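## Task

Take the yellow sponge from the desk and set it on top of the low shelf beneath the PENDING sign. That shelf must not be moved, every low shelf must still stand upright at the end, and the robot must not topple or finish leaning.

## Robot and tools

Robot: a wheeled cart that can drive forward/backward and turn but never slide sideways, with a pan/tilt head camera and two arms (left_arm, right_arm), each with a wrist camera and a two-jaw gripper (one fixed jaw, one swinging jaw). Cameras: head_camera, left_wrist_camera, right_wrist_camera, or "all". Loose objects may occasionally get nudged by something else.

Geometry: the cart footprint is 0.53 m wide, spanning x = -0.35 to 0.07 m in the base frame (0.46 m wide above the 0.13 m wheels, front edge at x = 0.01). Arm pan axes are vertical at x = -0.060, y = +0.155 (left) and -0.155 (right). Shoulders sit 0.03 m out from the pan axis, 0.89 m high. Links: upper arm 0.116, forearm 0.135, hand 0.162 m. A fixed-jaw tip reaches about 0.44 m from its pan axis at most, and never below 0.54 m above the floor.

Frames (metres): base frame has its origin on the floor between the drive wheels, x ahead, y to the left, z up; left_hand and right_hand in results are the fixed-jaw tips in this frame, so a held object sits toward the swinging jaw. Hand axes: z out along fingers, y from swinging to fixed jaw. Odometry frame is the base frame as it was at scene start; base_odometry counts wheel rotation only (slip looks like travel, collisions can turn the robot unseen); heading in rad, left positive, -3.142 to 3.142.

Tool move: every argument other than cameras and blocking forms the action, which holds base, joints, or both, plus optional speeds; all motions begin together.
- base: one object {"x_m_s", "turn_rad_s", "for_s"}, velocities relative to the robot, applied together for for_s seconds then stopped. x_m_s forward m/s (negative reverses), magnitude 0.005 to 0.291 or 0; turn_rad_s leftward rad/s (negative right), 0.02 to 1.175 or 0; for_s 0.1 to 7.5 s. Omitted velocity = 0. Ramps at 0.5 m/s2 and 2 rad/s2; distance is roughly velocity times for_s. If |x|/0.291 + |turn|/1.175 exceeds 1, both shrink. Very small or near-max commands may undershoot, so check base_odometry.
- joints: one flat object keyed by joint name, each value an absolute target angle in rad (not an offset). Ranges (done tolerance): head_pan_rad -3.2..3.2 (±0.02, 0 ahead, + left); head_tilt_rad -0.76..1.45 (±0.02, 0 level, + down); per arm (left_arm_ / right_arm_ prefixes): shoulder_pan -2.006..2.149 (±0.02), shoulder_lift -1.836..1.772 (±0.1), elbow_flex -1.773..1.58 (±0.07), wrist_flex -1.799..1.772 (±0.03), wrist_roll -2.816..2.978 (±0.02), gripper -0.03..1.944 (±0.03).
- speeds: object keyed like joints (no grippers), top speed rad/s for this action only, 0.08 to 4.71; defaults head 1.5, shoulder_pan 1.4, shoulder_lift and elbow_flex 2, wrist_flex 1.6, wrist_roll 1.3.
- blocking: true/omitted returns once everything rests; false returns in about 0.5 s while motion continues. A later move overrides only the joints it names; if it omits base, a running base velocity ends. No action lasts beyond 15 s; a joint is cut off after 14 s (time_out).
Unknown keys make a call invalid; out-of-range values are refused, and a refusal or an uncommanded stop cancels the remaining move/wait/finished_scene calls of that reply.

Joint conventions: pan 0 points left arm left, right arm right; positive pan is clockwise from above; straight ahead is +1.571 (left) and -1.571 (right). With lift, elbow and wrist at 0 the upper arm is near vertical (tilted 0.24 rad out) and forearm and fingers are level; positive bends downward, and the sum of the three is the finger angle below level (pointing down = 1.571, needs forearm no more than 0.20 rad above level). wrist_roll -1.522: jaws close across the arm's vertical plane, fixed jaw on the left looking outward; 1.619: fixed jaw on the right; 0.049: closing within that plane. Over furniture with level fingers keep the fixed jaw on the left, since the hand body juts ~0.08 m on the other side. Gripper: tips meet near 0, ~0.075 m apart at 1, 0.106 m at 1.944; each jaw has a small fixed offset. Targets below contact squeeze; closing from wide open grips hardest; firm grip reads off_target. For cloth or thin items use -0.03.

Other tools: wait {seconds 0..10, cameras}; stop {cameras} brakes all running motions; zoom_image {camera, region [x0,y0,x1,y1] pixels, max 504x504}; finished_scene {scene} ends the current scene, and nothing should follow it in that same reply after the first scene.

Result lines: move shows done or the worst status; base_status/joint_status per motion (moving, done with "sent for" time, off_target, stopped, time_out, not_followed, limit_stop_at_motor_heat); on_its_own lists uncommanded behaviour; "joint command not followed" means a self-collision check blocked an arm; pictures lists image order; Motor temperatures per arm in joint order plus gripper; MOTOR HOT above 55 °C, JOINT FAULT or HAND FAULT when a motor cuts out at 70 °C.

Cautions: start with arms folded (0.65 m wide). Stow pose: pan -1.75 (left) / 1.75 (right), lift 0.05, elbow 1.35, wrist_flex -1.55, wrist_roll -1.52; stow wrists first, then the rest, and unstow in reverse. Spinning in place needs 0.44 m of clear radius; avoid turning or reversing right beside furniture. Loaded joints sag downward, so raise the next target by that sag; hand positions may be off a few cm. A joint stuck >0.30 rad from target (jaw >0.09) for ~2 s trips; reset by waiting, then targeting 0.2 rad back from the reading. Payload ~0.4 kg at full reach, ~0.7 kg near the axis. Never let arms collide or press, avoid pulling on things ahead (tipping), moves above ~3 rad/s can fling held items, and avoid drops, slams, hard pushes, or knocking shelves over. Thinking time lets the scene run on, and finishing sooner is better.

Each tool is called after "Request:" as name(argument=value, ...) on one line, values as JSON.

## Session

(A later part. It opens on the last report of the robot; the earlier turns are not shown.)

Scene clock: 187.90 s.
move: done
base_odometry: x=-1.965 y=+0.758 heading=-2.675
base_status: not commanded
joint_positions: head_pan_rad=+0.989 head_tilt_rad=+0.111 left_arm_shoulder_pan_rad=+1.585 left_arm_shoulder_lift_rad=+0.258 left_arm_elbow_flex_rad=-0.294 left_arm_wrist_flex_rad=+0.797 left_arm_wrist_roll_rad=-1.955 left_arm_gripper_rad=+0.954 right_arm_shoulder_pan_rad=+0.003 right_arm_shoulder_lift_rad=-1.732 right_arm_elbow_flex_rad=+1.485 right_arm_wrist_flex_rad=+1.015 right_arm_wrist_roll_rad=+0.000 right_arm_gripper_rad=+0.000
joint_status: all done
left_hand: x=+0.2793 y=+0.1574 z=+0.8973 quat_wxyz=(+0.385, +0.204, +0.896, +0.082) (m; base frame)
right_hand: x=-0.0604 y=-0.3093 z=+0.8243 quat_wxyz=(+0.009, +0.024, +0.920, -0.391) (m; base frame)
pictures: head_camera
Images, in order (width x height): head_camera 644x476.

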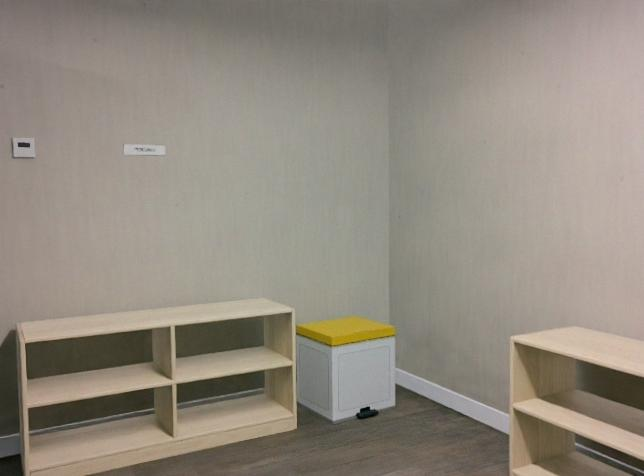

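Request:
zoom_image(camera="head_camera", region=[114, 130, 174, 170])

Request:
move(joints={"head_pan_rad":0.25,"head_tilt_rad":0.1}, cameras=["head_camera"])

Request:
zoom_image(camera="head_camera", region=[180, 80, 260, 180])

Scaled by 8.400.

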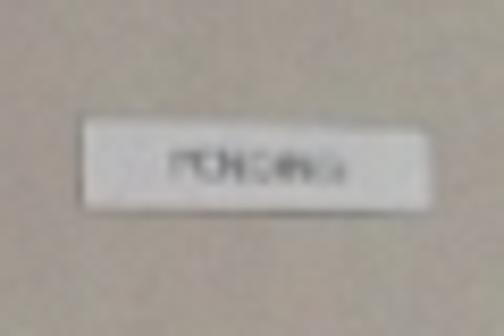

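Scene clock: 196.37 s.
move: done
base_odometry: x=-1.965 y=+0.758 heading=-2.675
base_status: not commanded
joint_positions: head_pan_rad=+0.259 head_tilt_rad=+0.111 left_arm_shoulder_pan_rad=+1.585 left_arm_shoulder_lift_rad=+0.258 left_arm_elbow_flex_rad=-0.294 left_arm_wrist_flex_rad=+0.797 left_arm_wrist_roll_rad=-1.955 left_arm_gripper_rad=+0.954 right_arm_shoulder_pan_rad=+0.003 right_arm_shoulder_lift_rad=-1.732 right_arm_elbow_flex_rad=+1.485 right_arm_wrist_flex_rad=+1.015 right_arm_wrist_roll_rad=+0.000 right_arm_gripper_rad=+0.000
joint_status: all done
left_hand: x=+0.2793 y=+0.1574 z=+0.8973 quat_wxyz=(+0.385, +0.204, +0.896, +0.082) (m; base frame)
right_hand: x=-0.0604 y=-0.3093 z=+0.8243 quat_wxyz=(+0.009, +0.024, +0.920, -0.391) (m; base frame)
pictures: head_camera
Images, in order (width x height): head_camera 644x476.

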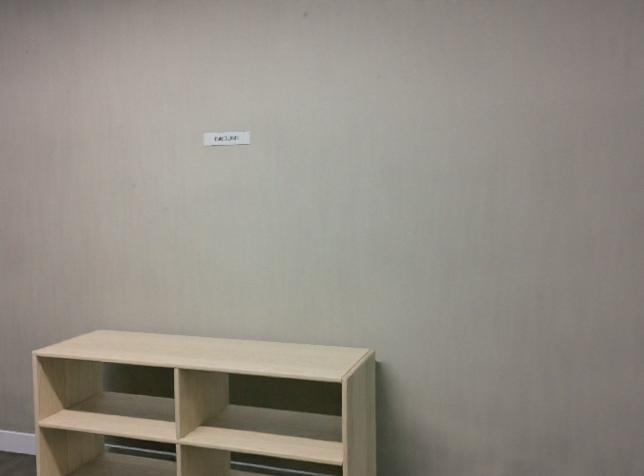

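Scaled by 5.040.

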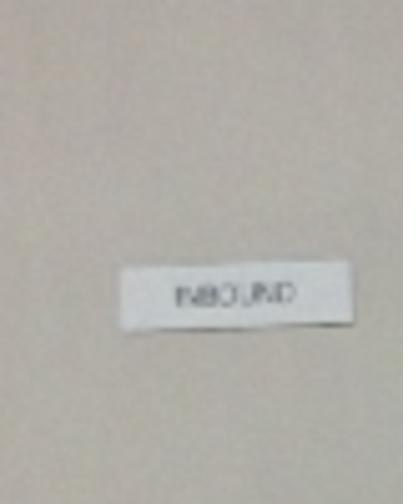

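Request:
move(base={"turn_rad_s":0.5,"for_s":2.05})

Request:
move(base={"x_m_s":0.25,"for_s":6.1}, joints={"head_pan_rad":0,"head_tilt_rad":0.65})

Request:
move(base={"turn_rad_s":0.4,"for_s":1.35}, cameras=["head_camera","left_wrist_camera"])

Scene clock: 215.77 s.
move: done
base_odometry: x=-1.965 y=+0.759 heading=-1.640
base_status: done (sent for 2.07 of 2.07 s)
joint_positions: head_pan_rad=+0.259 head_tilt_rad=+0.111 left_arm_shoulder_pan_rad=+1.580 left_arm_shoulder_lift_rad=+0.258 left_arm_elbow_flex_rad=-0.294 left_arm_wrist_flex_rad=+0.797 left_arm_wrist_roll_rad=-1.955 left_arm_gripper_rad=+0.954 right_arm_shoulder_pan_rad=-0.002 right_arm_shoulder_lift_rad=-1.732 right_arm_elbow_flex_rad=+1.485 right_arm_wrist_flex_rad=+1.015 right_arm_wrist_roll_rad=+0.000 right_arm_gripper_rad=+0.000
joint_status: not commanded
left_hand: x=+0.2793 y=+0.1589 z=+0.8973 quat_wxyz=(+0.385, +0.202, +0.897, +0.083) (m; base frame)
right_hand: x=-0.0597 y=-0.3093 z=+0.8243 quat_wxyz=(+0.010, +0.021, +0.920, -0.390) (m; base frame)
pictures: none

Scene clock: 223.03 s.
move: done
base_odometry: x=-2.072 y=-0.763 heading=-1.641
base_status: done (sent for 6.1 of 6.1 s)
joint_positions: head_pan_rad=+0.009 head_tilt_rad=+0.644 left_arm_shoulder_pan_rad=+1.580 left_arm_shoulder_lift_rad=+0.258 left_arm_elbow_flex_rad=-0.294 left_arm_wrist_flex_rad=+0.797 left_arm_wrist_roll_rad=-1.955 left_arm_gripper_rad=+0.954 right_arm_shoulder_pan_rad=+0.001 right_arm_shoulder_lift_rad=-1.732 right_arm_elbow_flex_rad=+1.485 right_arm_wrist_flex_rad=+1.015 right_arm_wrist_roll_rad=+0.000 right_arm_gripper_rad=+0.000
joint_status: all done
left_hand: x=+0.2793 y=+0.1589 z=+0.8973 quat_wxyz=(+0.385, +0.202, +0.897, +0.083) (m; base frame)
right_hand: x=-0.0602 y=-0.3093 z=+0.8243 quat_wxyz=(+0.009, +0.023, +0.920, -0.391) (m; base frame)
pictures: none

Scene clock: 225.23 s.
move: done
base_odometry: x=-2.072 y=-0.763 heading=-1.092
base_status: done (sent for 1.37 of 1.37 s)
joint_positions: head_pan_rad=+0.009 head_tilt_rad=+0.644 left_arm_shoulder_pan_rad=+1.582 left_arm_shoulder_lift_rad=+0.258 left_arm_elbow_flex_rad=-0.294 left_arm_wrist_flex_rad=+0.797 left_arm_wrist_roll_rad=-1.955 left_arm_gripper_rad=+0.954 right_arm_shoulder_pan_rad=-0.004 right_arm_shoulder_lift_rad=-1.732 right_arm_elbow_flex_rad=+1.485 right_arm_wrist_flex_rad=+1.015 right_arm_wrist_roll_rad=+0.000 right_arm_gripper_rad=+0.000
joint_status: not commanded
left_hand: x=+0.2793 y=+0.1584 z=+0.8973 quat_wxyz=(+0.385, +0.202, +0.897, +0.083) (m; base frame)
right_hand: x=-0.0595 y=-0.3093 z=+0.8243 quat_wxyz=(+0.010, +0.021, +0.920, -0.390) (m; base frame)
pictures: head_camera, left_wrist_camera
Images, in order (width x height): head_camera 644x476, left_wrist_camera 644x476.

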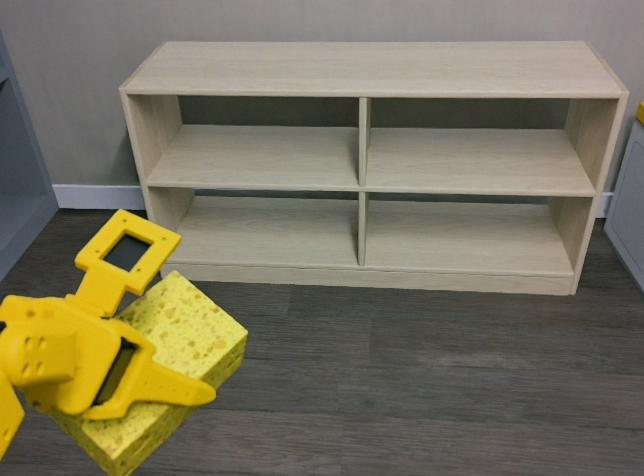

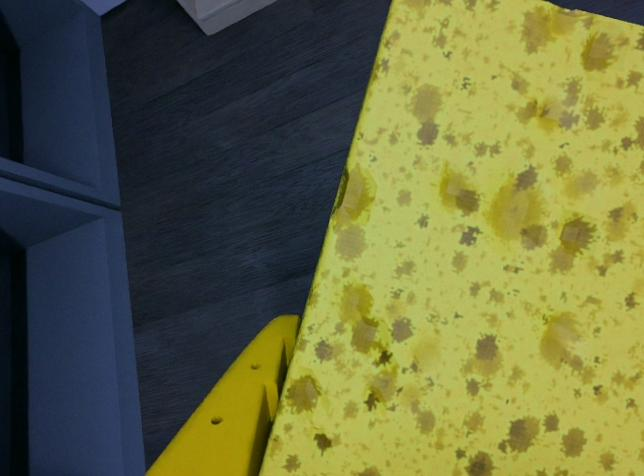

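Request:
move(base={"x_m_s":0.25,"for_s":4.1}, joints={"head_tilt_rad":0.994}, cameras=["head_camera"])

Scene clock: 240.47 s.
move: done
base_odometry: x=-1.602 y=-1.674 heading=-1.096
base_status: done (sent for 4.1 of 4.1 s)
joint_positions: head_pan_rad=+0.009 head_tilt_rad=+0.988 left_arm_shoulder_pan_rad=+1.583 left_arm_shoulder_lift_rad=+0.258 left_arm_elbow_flex_rad=-0.294 left_arm_wrist_flex_rad=+0.797 left_arm_wrist_roll_rad=-1.955 left_arm_gripper_rad=+0.954 right_arm_shoulder_pan_rad=+0.001 right_arm_shoulder_lift_rad=-1.732 right_arm_elbow_flex_rad=+1.485 right_arm_wrist_flex_rad=+1.015 right_arm_wrist_roll_rad=+0.000 right_arm_gripper_rad=+0.000
joint_status: all done
left_hand: x=+0.2793 y=+0.1579 z=+0.8973 quat_wxyz=(+0.385, +0.203, +0.896, +0.082) (m; base frame)
right_hand: x=-0.0602 y=-0.3093 z=+0.8243 quat_wxyz=(+0.009, +0.023, +0.920, -0.391) (m; base frame)
pictures: head_camera
Images, in order (width x height): head_camera 644x476.

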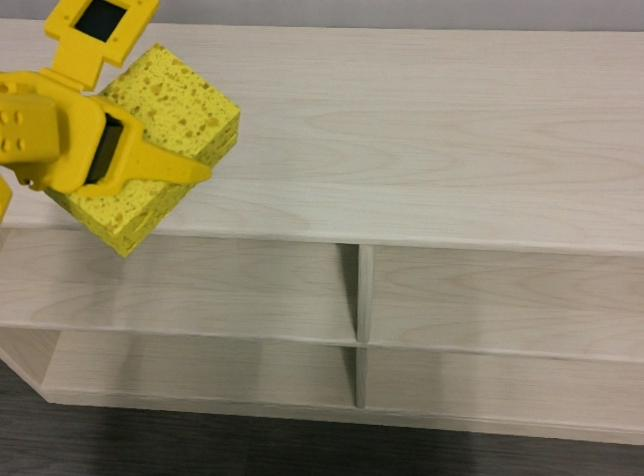

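Request:
move(base={"turn_rad_s":-0.1,"for_s":0.45})

Request:
move(base={"x_m_s":0.1,"for_s":2.85})

Request:
move(joints={"left_arm_shoulder_lift_rad":0.91,"left_arm_elbow_flex_rad":-0.12,"left_arm_wrist_flex_rad":0.05}, speeds={"left_arm_shoulder_lift_rad":0.6,"left_arm_elbow_flex_rad":0.3,"left_arm_wrist_flex_rad":0.65})

Request:
move(joints={"left_arm_shoulder_lift_rad":1.14,"left_arm_elbow_flex_rad":-0.22,"left_arm_wrist_flex_rad":-0.07}, speeds={"left_arm_shoulder_lift_rad":0.25,"left_arm_elbow_flex_rad":0.12,"left_arm_wrist_flex_rad":0.15}, cameras=["head_camera","left_wrist_camera"])

Scene clock: 254.07 s.
move: done
base_odometry: x=-1.602 y=-1.674 heading=-1.135
base_status: done (sent for 0.47 of 0.47 s)
joint_positions: head_pan_rad=+0.009 head_tilt_rad=+0.988 left_arm_shoulder_pan_rad=+1.583 left_arm_shoulder_lift_rad=+0.258 left_arm_elbow_flex_rad=-0.294 left_arm_wrist_flex_rad=+0.797 left_arm_wrist_roll_rad=-1.955 left_arm_gripper_rad=+0.954 right_arm_shoulder_pan_rad=+0.004 right_arm_shoulder_lift_rad=-1.732 right_arm_elbow_flex_rad=+1.485 right_arm_wrist_flex_rad=+1.015 right_arm_wrist_roll_rad=+0.000 right_arm_gripper_rad=+0.000
joint_status: not commanded
left_hand: x=+0.2793 y=+0.1579 z=+0.8973 quat_wxyz=(+0.385, +0.203, +0.896, +0.082) (m; base frame)
right_hand: x=-0.0607 y=-0.3093 z=+0.8243 quat_wxyz=(+0.009, +0.024, +0.920, -0.391) (m; base frame)
pictures: none

Scene clock: 257.77 s.
move: done
base_odometry: x=-1.483 y=-1.935 heading=-1.142
base_status: done (sent for 2.87 of 2.87 s)
joint_positions: head_pan_rad=+0.009 head_tilt_rad=+0.988 left_arm_shoulder_pan_rad=+1.585 left_arm_shoulder_lift_rad=+0.258 left_arm_elbow_flex_rad=-0.294 left_arm_wrist_flex_rad=+0.797 left_arm_wrist_roll_rad=-1.955 left_arm_gripper_rad=+0.954 right_arm_shoulder_pan_rad=+0.003 right_arm_shoulder_lift_rad=-1.732 right_arm_elbow_flex_rad=+1.485 right_arm_wrist_flex_rad=+1.015 right_arm_wrist_roll_rad=+0.000 right_arm_gripper_rad=+0.000
joint_status: not commanded
left_hand: x=+0.2793 y=+0.1574 z=+0.8973 quat_wxyz=(+0.385, +0.204, +0.896, +0.082) (m; base frame)
right_hand: x=-0.0604 y=-0.3093 z=+0.8243 quat_wxyz=(+0.009, +0.024, +0.920, -0.391) (m; base frame)
pictures: none

Scene clock: 259.53 s.
move: done
base_odometry: x=-1.483 y=-1.935 heading=-1.142
base_status: not commanded
joint_positions: head_pan_rad=+0.009 head_tilt_rad=+0.988 left_arm_shoulder_pan_rad=+1.585 left_arm_shoulder_lift_rad=+0.924 left_arm_elbow_flex_rad=-0.116 left_arm_wrist_flex_rad=+0.063 left_arm_wrist_roll_rad=-1.955 left_arm_gripper_rad=+0.954 right_arm_shoulder_pan_rad=+0.003 right_arm_shoulder_lift_rad=-1.732 right_arm_elbow_flex_rad=+1.485 right_arm_wrist_flex_rad=+1.015 right_arm_wrist_roll_rad=+0.000 right_arm_gripper_rad=+0.000
joint_status: all done
left_hand: x=+0.2799 y=+0.1574 z=+0.7247 quat_wxyz=(+0.335, +0.208, +0.916, +0.071) (m; base frame)
right_hand: x=-0.0604 y=-0.3093 z=+0.8243 quat_wxyz=(+0.009, +0.024, +0.920, -0.391) (m; base frame)
pictures: none

Scene clock: 260.90 s.
move: done
base_odometry: x=-1.483 y=-1.935 heading=-1.142
base_status: not commanded
joint_positions: head_pan_rad=+0.009 head_tilt_rad=+0.988 left_arm_shoulder_pan_rad=+1.585 left_arm_shoulder_lift_rad=+1.153 left_arm_elbow_flex_rad=-0.190 left_arm_wrist_flex_rad=-0.056 left_arm_wrist_roll_rad=-1.955 left_arm_gripper_rad=+0.954 right_arm_shoulder_pan_rad=+0.003 right_arm_shoulder_lift_rad=-1.732 right_arm_elbow_flex_rad=+1.485 right_arm_wrist_flex_rad=+1.015 right_arm_wrist_roll_rad=+0.000 right_arm_gripper_rad=+0.000
joint_status: all done
left_hand: x=+0.2674 y=+0.1575 z=+0.6819 quat_wxyz=(+0.319, +0.209, +0.922, +0.068) (m; base frame)
right_hand: x=-0.0604 y=-0.3093 z=+0.8243 quat_wxyz=(+0.009, +0.024, +0.920, -0.391) (m; base frame)
pictures: head_camera, left_wrist_camera
Images, in order (width x height): head_camera 644x476, left_wrist_camera 644x476.

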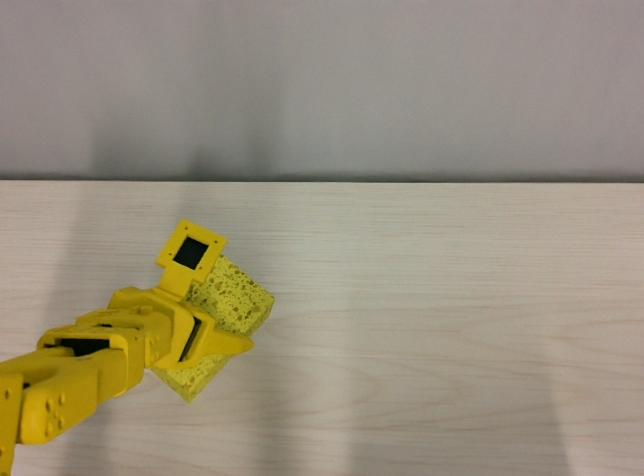

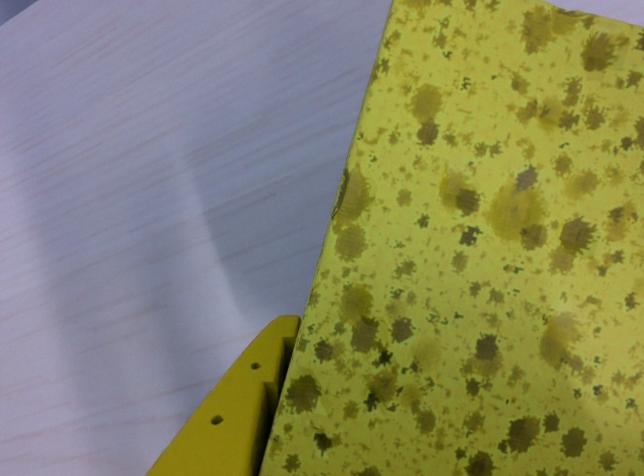

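Request:
move(joints={"left_arm_shoulder_lift_rad":1.29,"left_arm_elbow_flex_rad":-0.25,"left_arm_wrist_flex_rad":-0.19}, speeds={"left_arm_shoulder_lift_rad":0.15,"left_arm_elbow_flex_rad":0.1,"left_arm_wrist_flex_rad":0.15})

Request:
move(joints={"left_arm_shoulder_lift_rad":1.35,"left_arm_elbow_flex_rad":-0.25,"left_arm_wrist_flex_rad":-0.25}, speeds={"left_arm_shoulder_lift_rad":0.12,"left_arm_wrist_flex_rad":0.12}, cameras=["left_wrist_camera"])

Scene clock: 269.77 s.
move: done
base_odometry: x=-1.483 y=-1.935 heading=-1.142
base_status: not commanded
joint_positions: head_pan_rad=+0.009 head_tilt_rad=+0.988 left_arm_shoulder_pan_rad=+1.585 left_arm_shoulder_lift_rad=+1.301 left_arm_elbow_flex_rad=-0.223 left_arm_wrist_flex_rad=-0.178 left_arm_wrist_roll_rad=-1.955 left_arm_gripper_rad=+0.954 right_arm_shoulder_pan_rad=+0.003 right_arm_shoulder_lift_rad=-1.732 right_arm_elbow_flex_rad=+1.485 right_arm_wrist_flex_rad=+1.015 right_arm_wrist_roll_rad=+0.000 right_arm_gripper_rad=+0.000
joint_status: all done
left_hand: x=+0.2570 y=+0.1577 z=+0.6567 quat_wxyz=(+0.322, +0.209, +0.921, +0.068) (m; base frame)
right_hand: x=-0.0604 y=-0.3093 z=+0.8243 quat_wxyz=(+0.009, +0.024, +0.920, -0.391) (m; base frame)
pictures: none

Scene clock: 270.67 s.
move: done
base_odometry: x=-1.483 y=-1.935 heading=-1.142
base_status: not commanded
joint_positions: head_pan_rad=+0.009 head_tilt_rad=+0.988 left_arm_shoulder_pan_rad=+1.583 left_arm_shoulder_lift_rad=+1.354 left_arm_elbow_flex_rad=-0.230 left_arm_wrist_flex_rad=-0.239 left_arm_wrist_roll_rad=-1.946 left_arm_gripper_rad=+0.954 right_arm_shoulder_pan_rad=+0.003 right_arm_shoulder_lift_rad=-1.732 right_arm_elbow_flex_rad=+1.485 right_arm_wrist_flex_rad=+1.015 right_arm_wrist_roll_rad=+0.000 right_arm_gripper_rad=+0.000
joint_status: all done
left_hand: x=+0.2534 y=+0.1582 z=+0.6492 quat_wxyz=(+0.329, +0.204, +0.919, +0.069) (m; base frame)
right_hand: x=-0.0604 y=-0.3093 z=+0.8243 quat_wxyz=(+0.009, +0.024, +0.920, -0.391) (m; base frame)
pictures: left_wrist_camera
Images, in order (width x height): left_wrist_camera 644x476.

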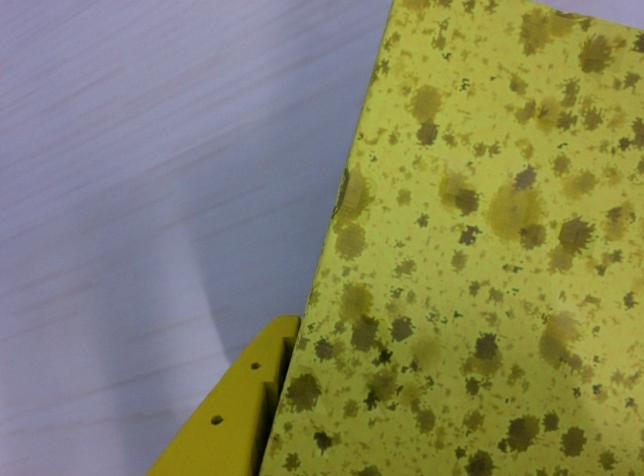

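Request:
move(joints={"left_arm_shoulder_lift_rad":1.39,"left_arm_wrist_flex_rad":-0.29}, speeds={"left_arm_shoulder_lift_rad":0.1,"left_arm_wrist_flex_rad":0.1})

Request:
move(joints={"left_arm_gripper_rad":1.08})

Request:
move(joints={"left_arm_gripper_rad":1.6}, cameras=["head_camera","left_wrist_camera"])

Request:
move(joints={"left_arm_shoulder_pan_rad":1.56,"left_arm_gripper_rad":1.9})

Request:
move(joints={"left_arm_shoulder_lift_rad":0.5,"left_arm_elbow_flex_rad":0.0,"left_arm_wrist_flex_rad":0.3}, speeds={"left_arm_shoulder_lift_rad":0.8,"left_arm_elbow_flex_rad":0.25,"left_arm_wrist_flex_rad":0.5}, cameras=["head_camera"])

Scene clock: 279.20 s.
move: done
base_odometry: x=-1.483 y=-1.935 heading=-1.142
base_status: not commanded
joint_positions: head_pan_rad=+0.009 head_tilt_rad=+0.988 left_arm_shoulder_pan_rad=+1.585 left_arm_shoulder_lift_rad=+1.378 left_arm_elbow_flex_rad=-0.240 left_arm_wrist_flex_rad=-0.282 left_arm_wrist_roll_rad=-1.946 left_arm_gripper_rad=+0.954 right_arm_shoulder_pan_rad=+0.003 right_arm_shoulder_lift_rad=-1.732 right_arm_elbow_flex_rad=+1.485 right_arm_wrist_flex_rad=+1.015 right_arm_wrist_roll_rad=+0.000 right_arm_gripper_rad=+0.000
joint_status: all done
left_hand: x=+0.2552 y=+0.1577 z=+0.6486 quat_wxyz=(+0.343, +0.203, +0.914, +0.071) (m; base frame)
right_hand: x=-0.0604 y=-0.3093 z=+0.8243 quat_wxyz=(+0.009, +0.024, +0.920, -0.391) (m; base frame)
pictures: none

Scene clock: 279.83 s.
move: done
base_odometry: x=-1.483 y=-1.935 heading=-1.142
base_status: not commanded
joint_positions: head_pan_rad=+0.009 head_tilt_rad=+0.988 left_arm_shoulder_pan_rad=+1.580 left_arm_shoulder_lift_rad=+1.387 left_arm_elbow_flex_rad=-0.245 left_arm_wrist_flex_rad=-0.294 left_arm_wrist_roll_rad=-1.946 left_arm_gripper_rad=+1.074 right_arm_shoulder_pan_rad=+0.003 right_arm_shoulder_lift_rad=-1.732 right_arm_elbow_flex_rad=+1.485 right_arm_wrist_flex_rad=+1.015 right_arm_wrist_roll_rad=+0.000 right_arm_gripper_rad=+0.000
joint_status: all done
left_hand: x=+0.2555 y=+0.1592 z=+0.6481 quat_wxyz=(+0.346, +0.201, +0.914, +0.073) (m; base frame)
right_hand: x=-0.0604 y=-0.3093 z=+0.8243 quat_wxyz=(+0.009, +0.024, +0.920, -0.391) (m; base frame)
pictures: none

Scene clock: 280.63 s.
move: done
base_odometry: x=-1.483 y=-1.935 heading=-1.142
base_status: not commanded
joint_positions: head_pan_rad=+0.009 head_tilt_rad=+0.988 left_arm_shoulder_pan_rad=+1.580 left_arm_shoulder_lift_rad=+1.398 left_arm_elbow_flex_rad=-0.242 left_arm_wrist_flex_rad=-0.282 left_arm_wrist_roll_rad=-1.946 left_arm_gripper_rad=+1.592 right_arm_shoulder_pan_rad=+0.003 right_arm_shoulder_lift_rad=-1.732 right_arm_elbow_flex_rad=+1.485 right_arm_wrist_flex_rad=+1.015 right_arm_wrist_roll_rad=+0.000 right_arm_gripper_rad=+0.000
joint_status: all done
left_hand: x=+0.2506 y=+0.1592 z=+0.6432 quat_wxyz=(+0.334, +0.202, +0.918, +0.070) (m; base frame)
right_hand: x=-0.0604 y=-0.3093 z=+0.8243 quat_wxyz=(+0.009, +0.024, +0.920, -0.391) (m; base frame)
pictures: head_camera, left_wrist_camera
Images, in order (width x height): head_camera 644x476, left_wrist_camera 644x476.

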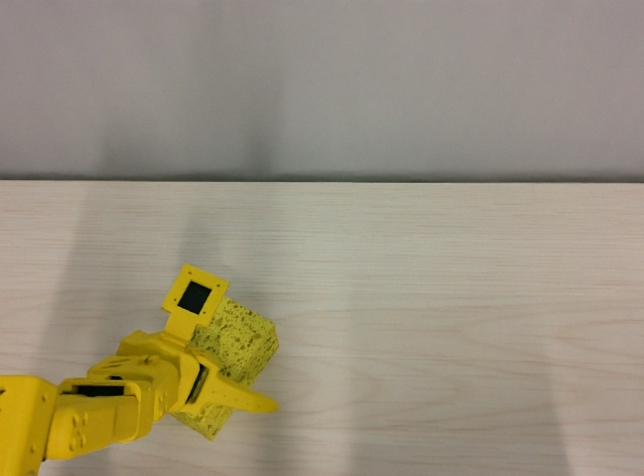

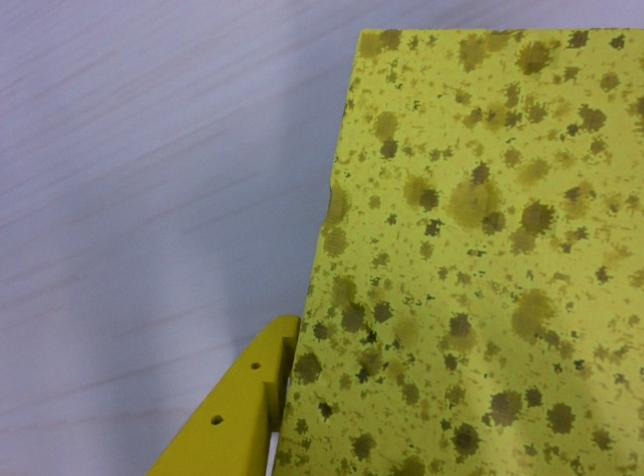

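Scene clock: 281.43 s.
move: done
base_odometry: x=-1.483 y=-1.935 heading=-1.142
base_status: not commanded
joint_positions: head_pan_rad=+0.009 head_tilt_rad=+0.988 left_arm_shoulder_pan_rad=+1.566 left_arm_shoulder_lift_rad=+1.398 left_arm_elbow_flex_rad=-0.242 left_arm_wrist_flex_rad=-0.282 left_arm_wrist_roll_rad=-1.946 left_arm_gripper_rad=+1.891 right_arm_shoulder_pan_rad=+0.003 right_arm_shoulder_lift_rad=-1.732 right_arm_elbow_flex_rad=+1.485 right_arm_wrist_flex_rad=+1.015 right_arm_wrist_roll_rad=+0.000 right_arm_gripper_rad=+0.000
joint_status: all done
left_hand: x=+0.2505 y=+0.1635 z=+0.6432 quat_wxyz=(+0.333, +0.196, +0.919, +0.072) (m; base frame)
right_hand: x=-0.0604 y=-0.3093 z=+0.8243 quat_wxyz=(+0.009, +0.024, +0.920, -0.391) (m; base frame)
pictures: none

Scene clock: 283.20 s.
move: done
base_odometry: x=-1.483 y=-1.935 heading=-1.142
base_status: not commanded
joint_positions: head_pan_rad=+0.009 head_tilt_rad=+0.988 left_arm_shoulder_pan_rad=+1.566 left_arm_shoulder_lift_rad=+0.560 left_arm_elbow_flex_rad=+0.001 left_arm_wrist_flex_rad=+0.296 left_arm_wrist_roll_rad=-1.947 left_arm_gripper_rad=+1.891 right_arm_shoulder_pan_rad=+0.003 right_arm_shoulder_lift_rad=-1.732 right_arm_elbow_flex_rad=+1.485 right_arm_wrist_flex_rad=+1.015 right_arm_wrist_roll_rad=+0.000 right_arm_gripper_rad=+0.000
joint_status: all done
left_hand: x=+0.2783 y=+0.1636 z=+0.7877 quat_wxyz=(+0.341, +0.196, +0.916, +0.074) (m; base frame)
right_hand: x=-0.0604 y=-0.3093 z=+0.8243 quat_wxyz=(+0.009, +0.024, +0.920, -0.391) (m; base frame)
pictures: head_camera
Images, in order (width x height): head_camera 644x476.

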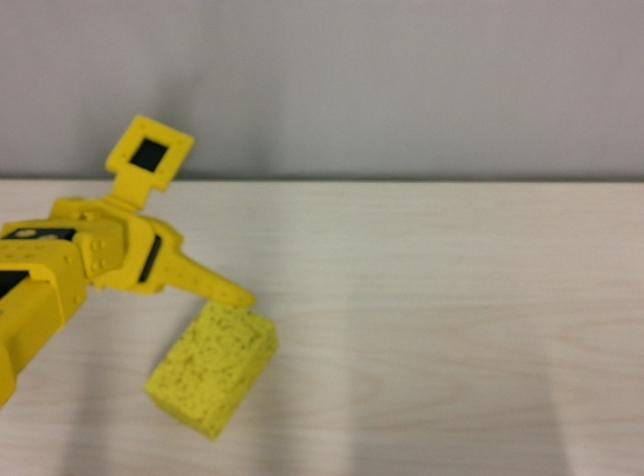

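Request:
finished_scene(scene=3)

The scene is finished: the task was done.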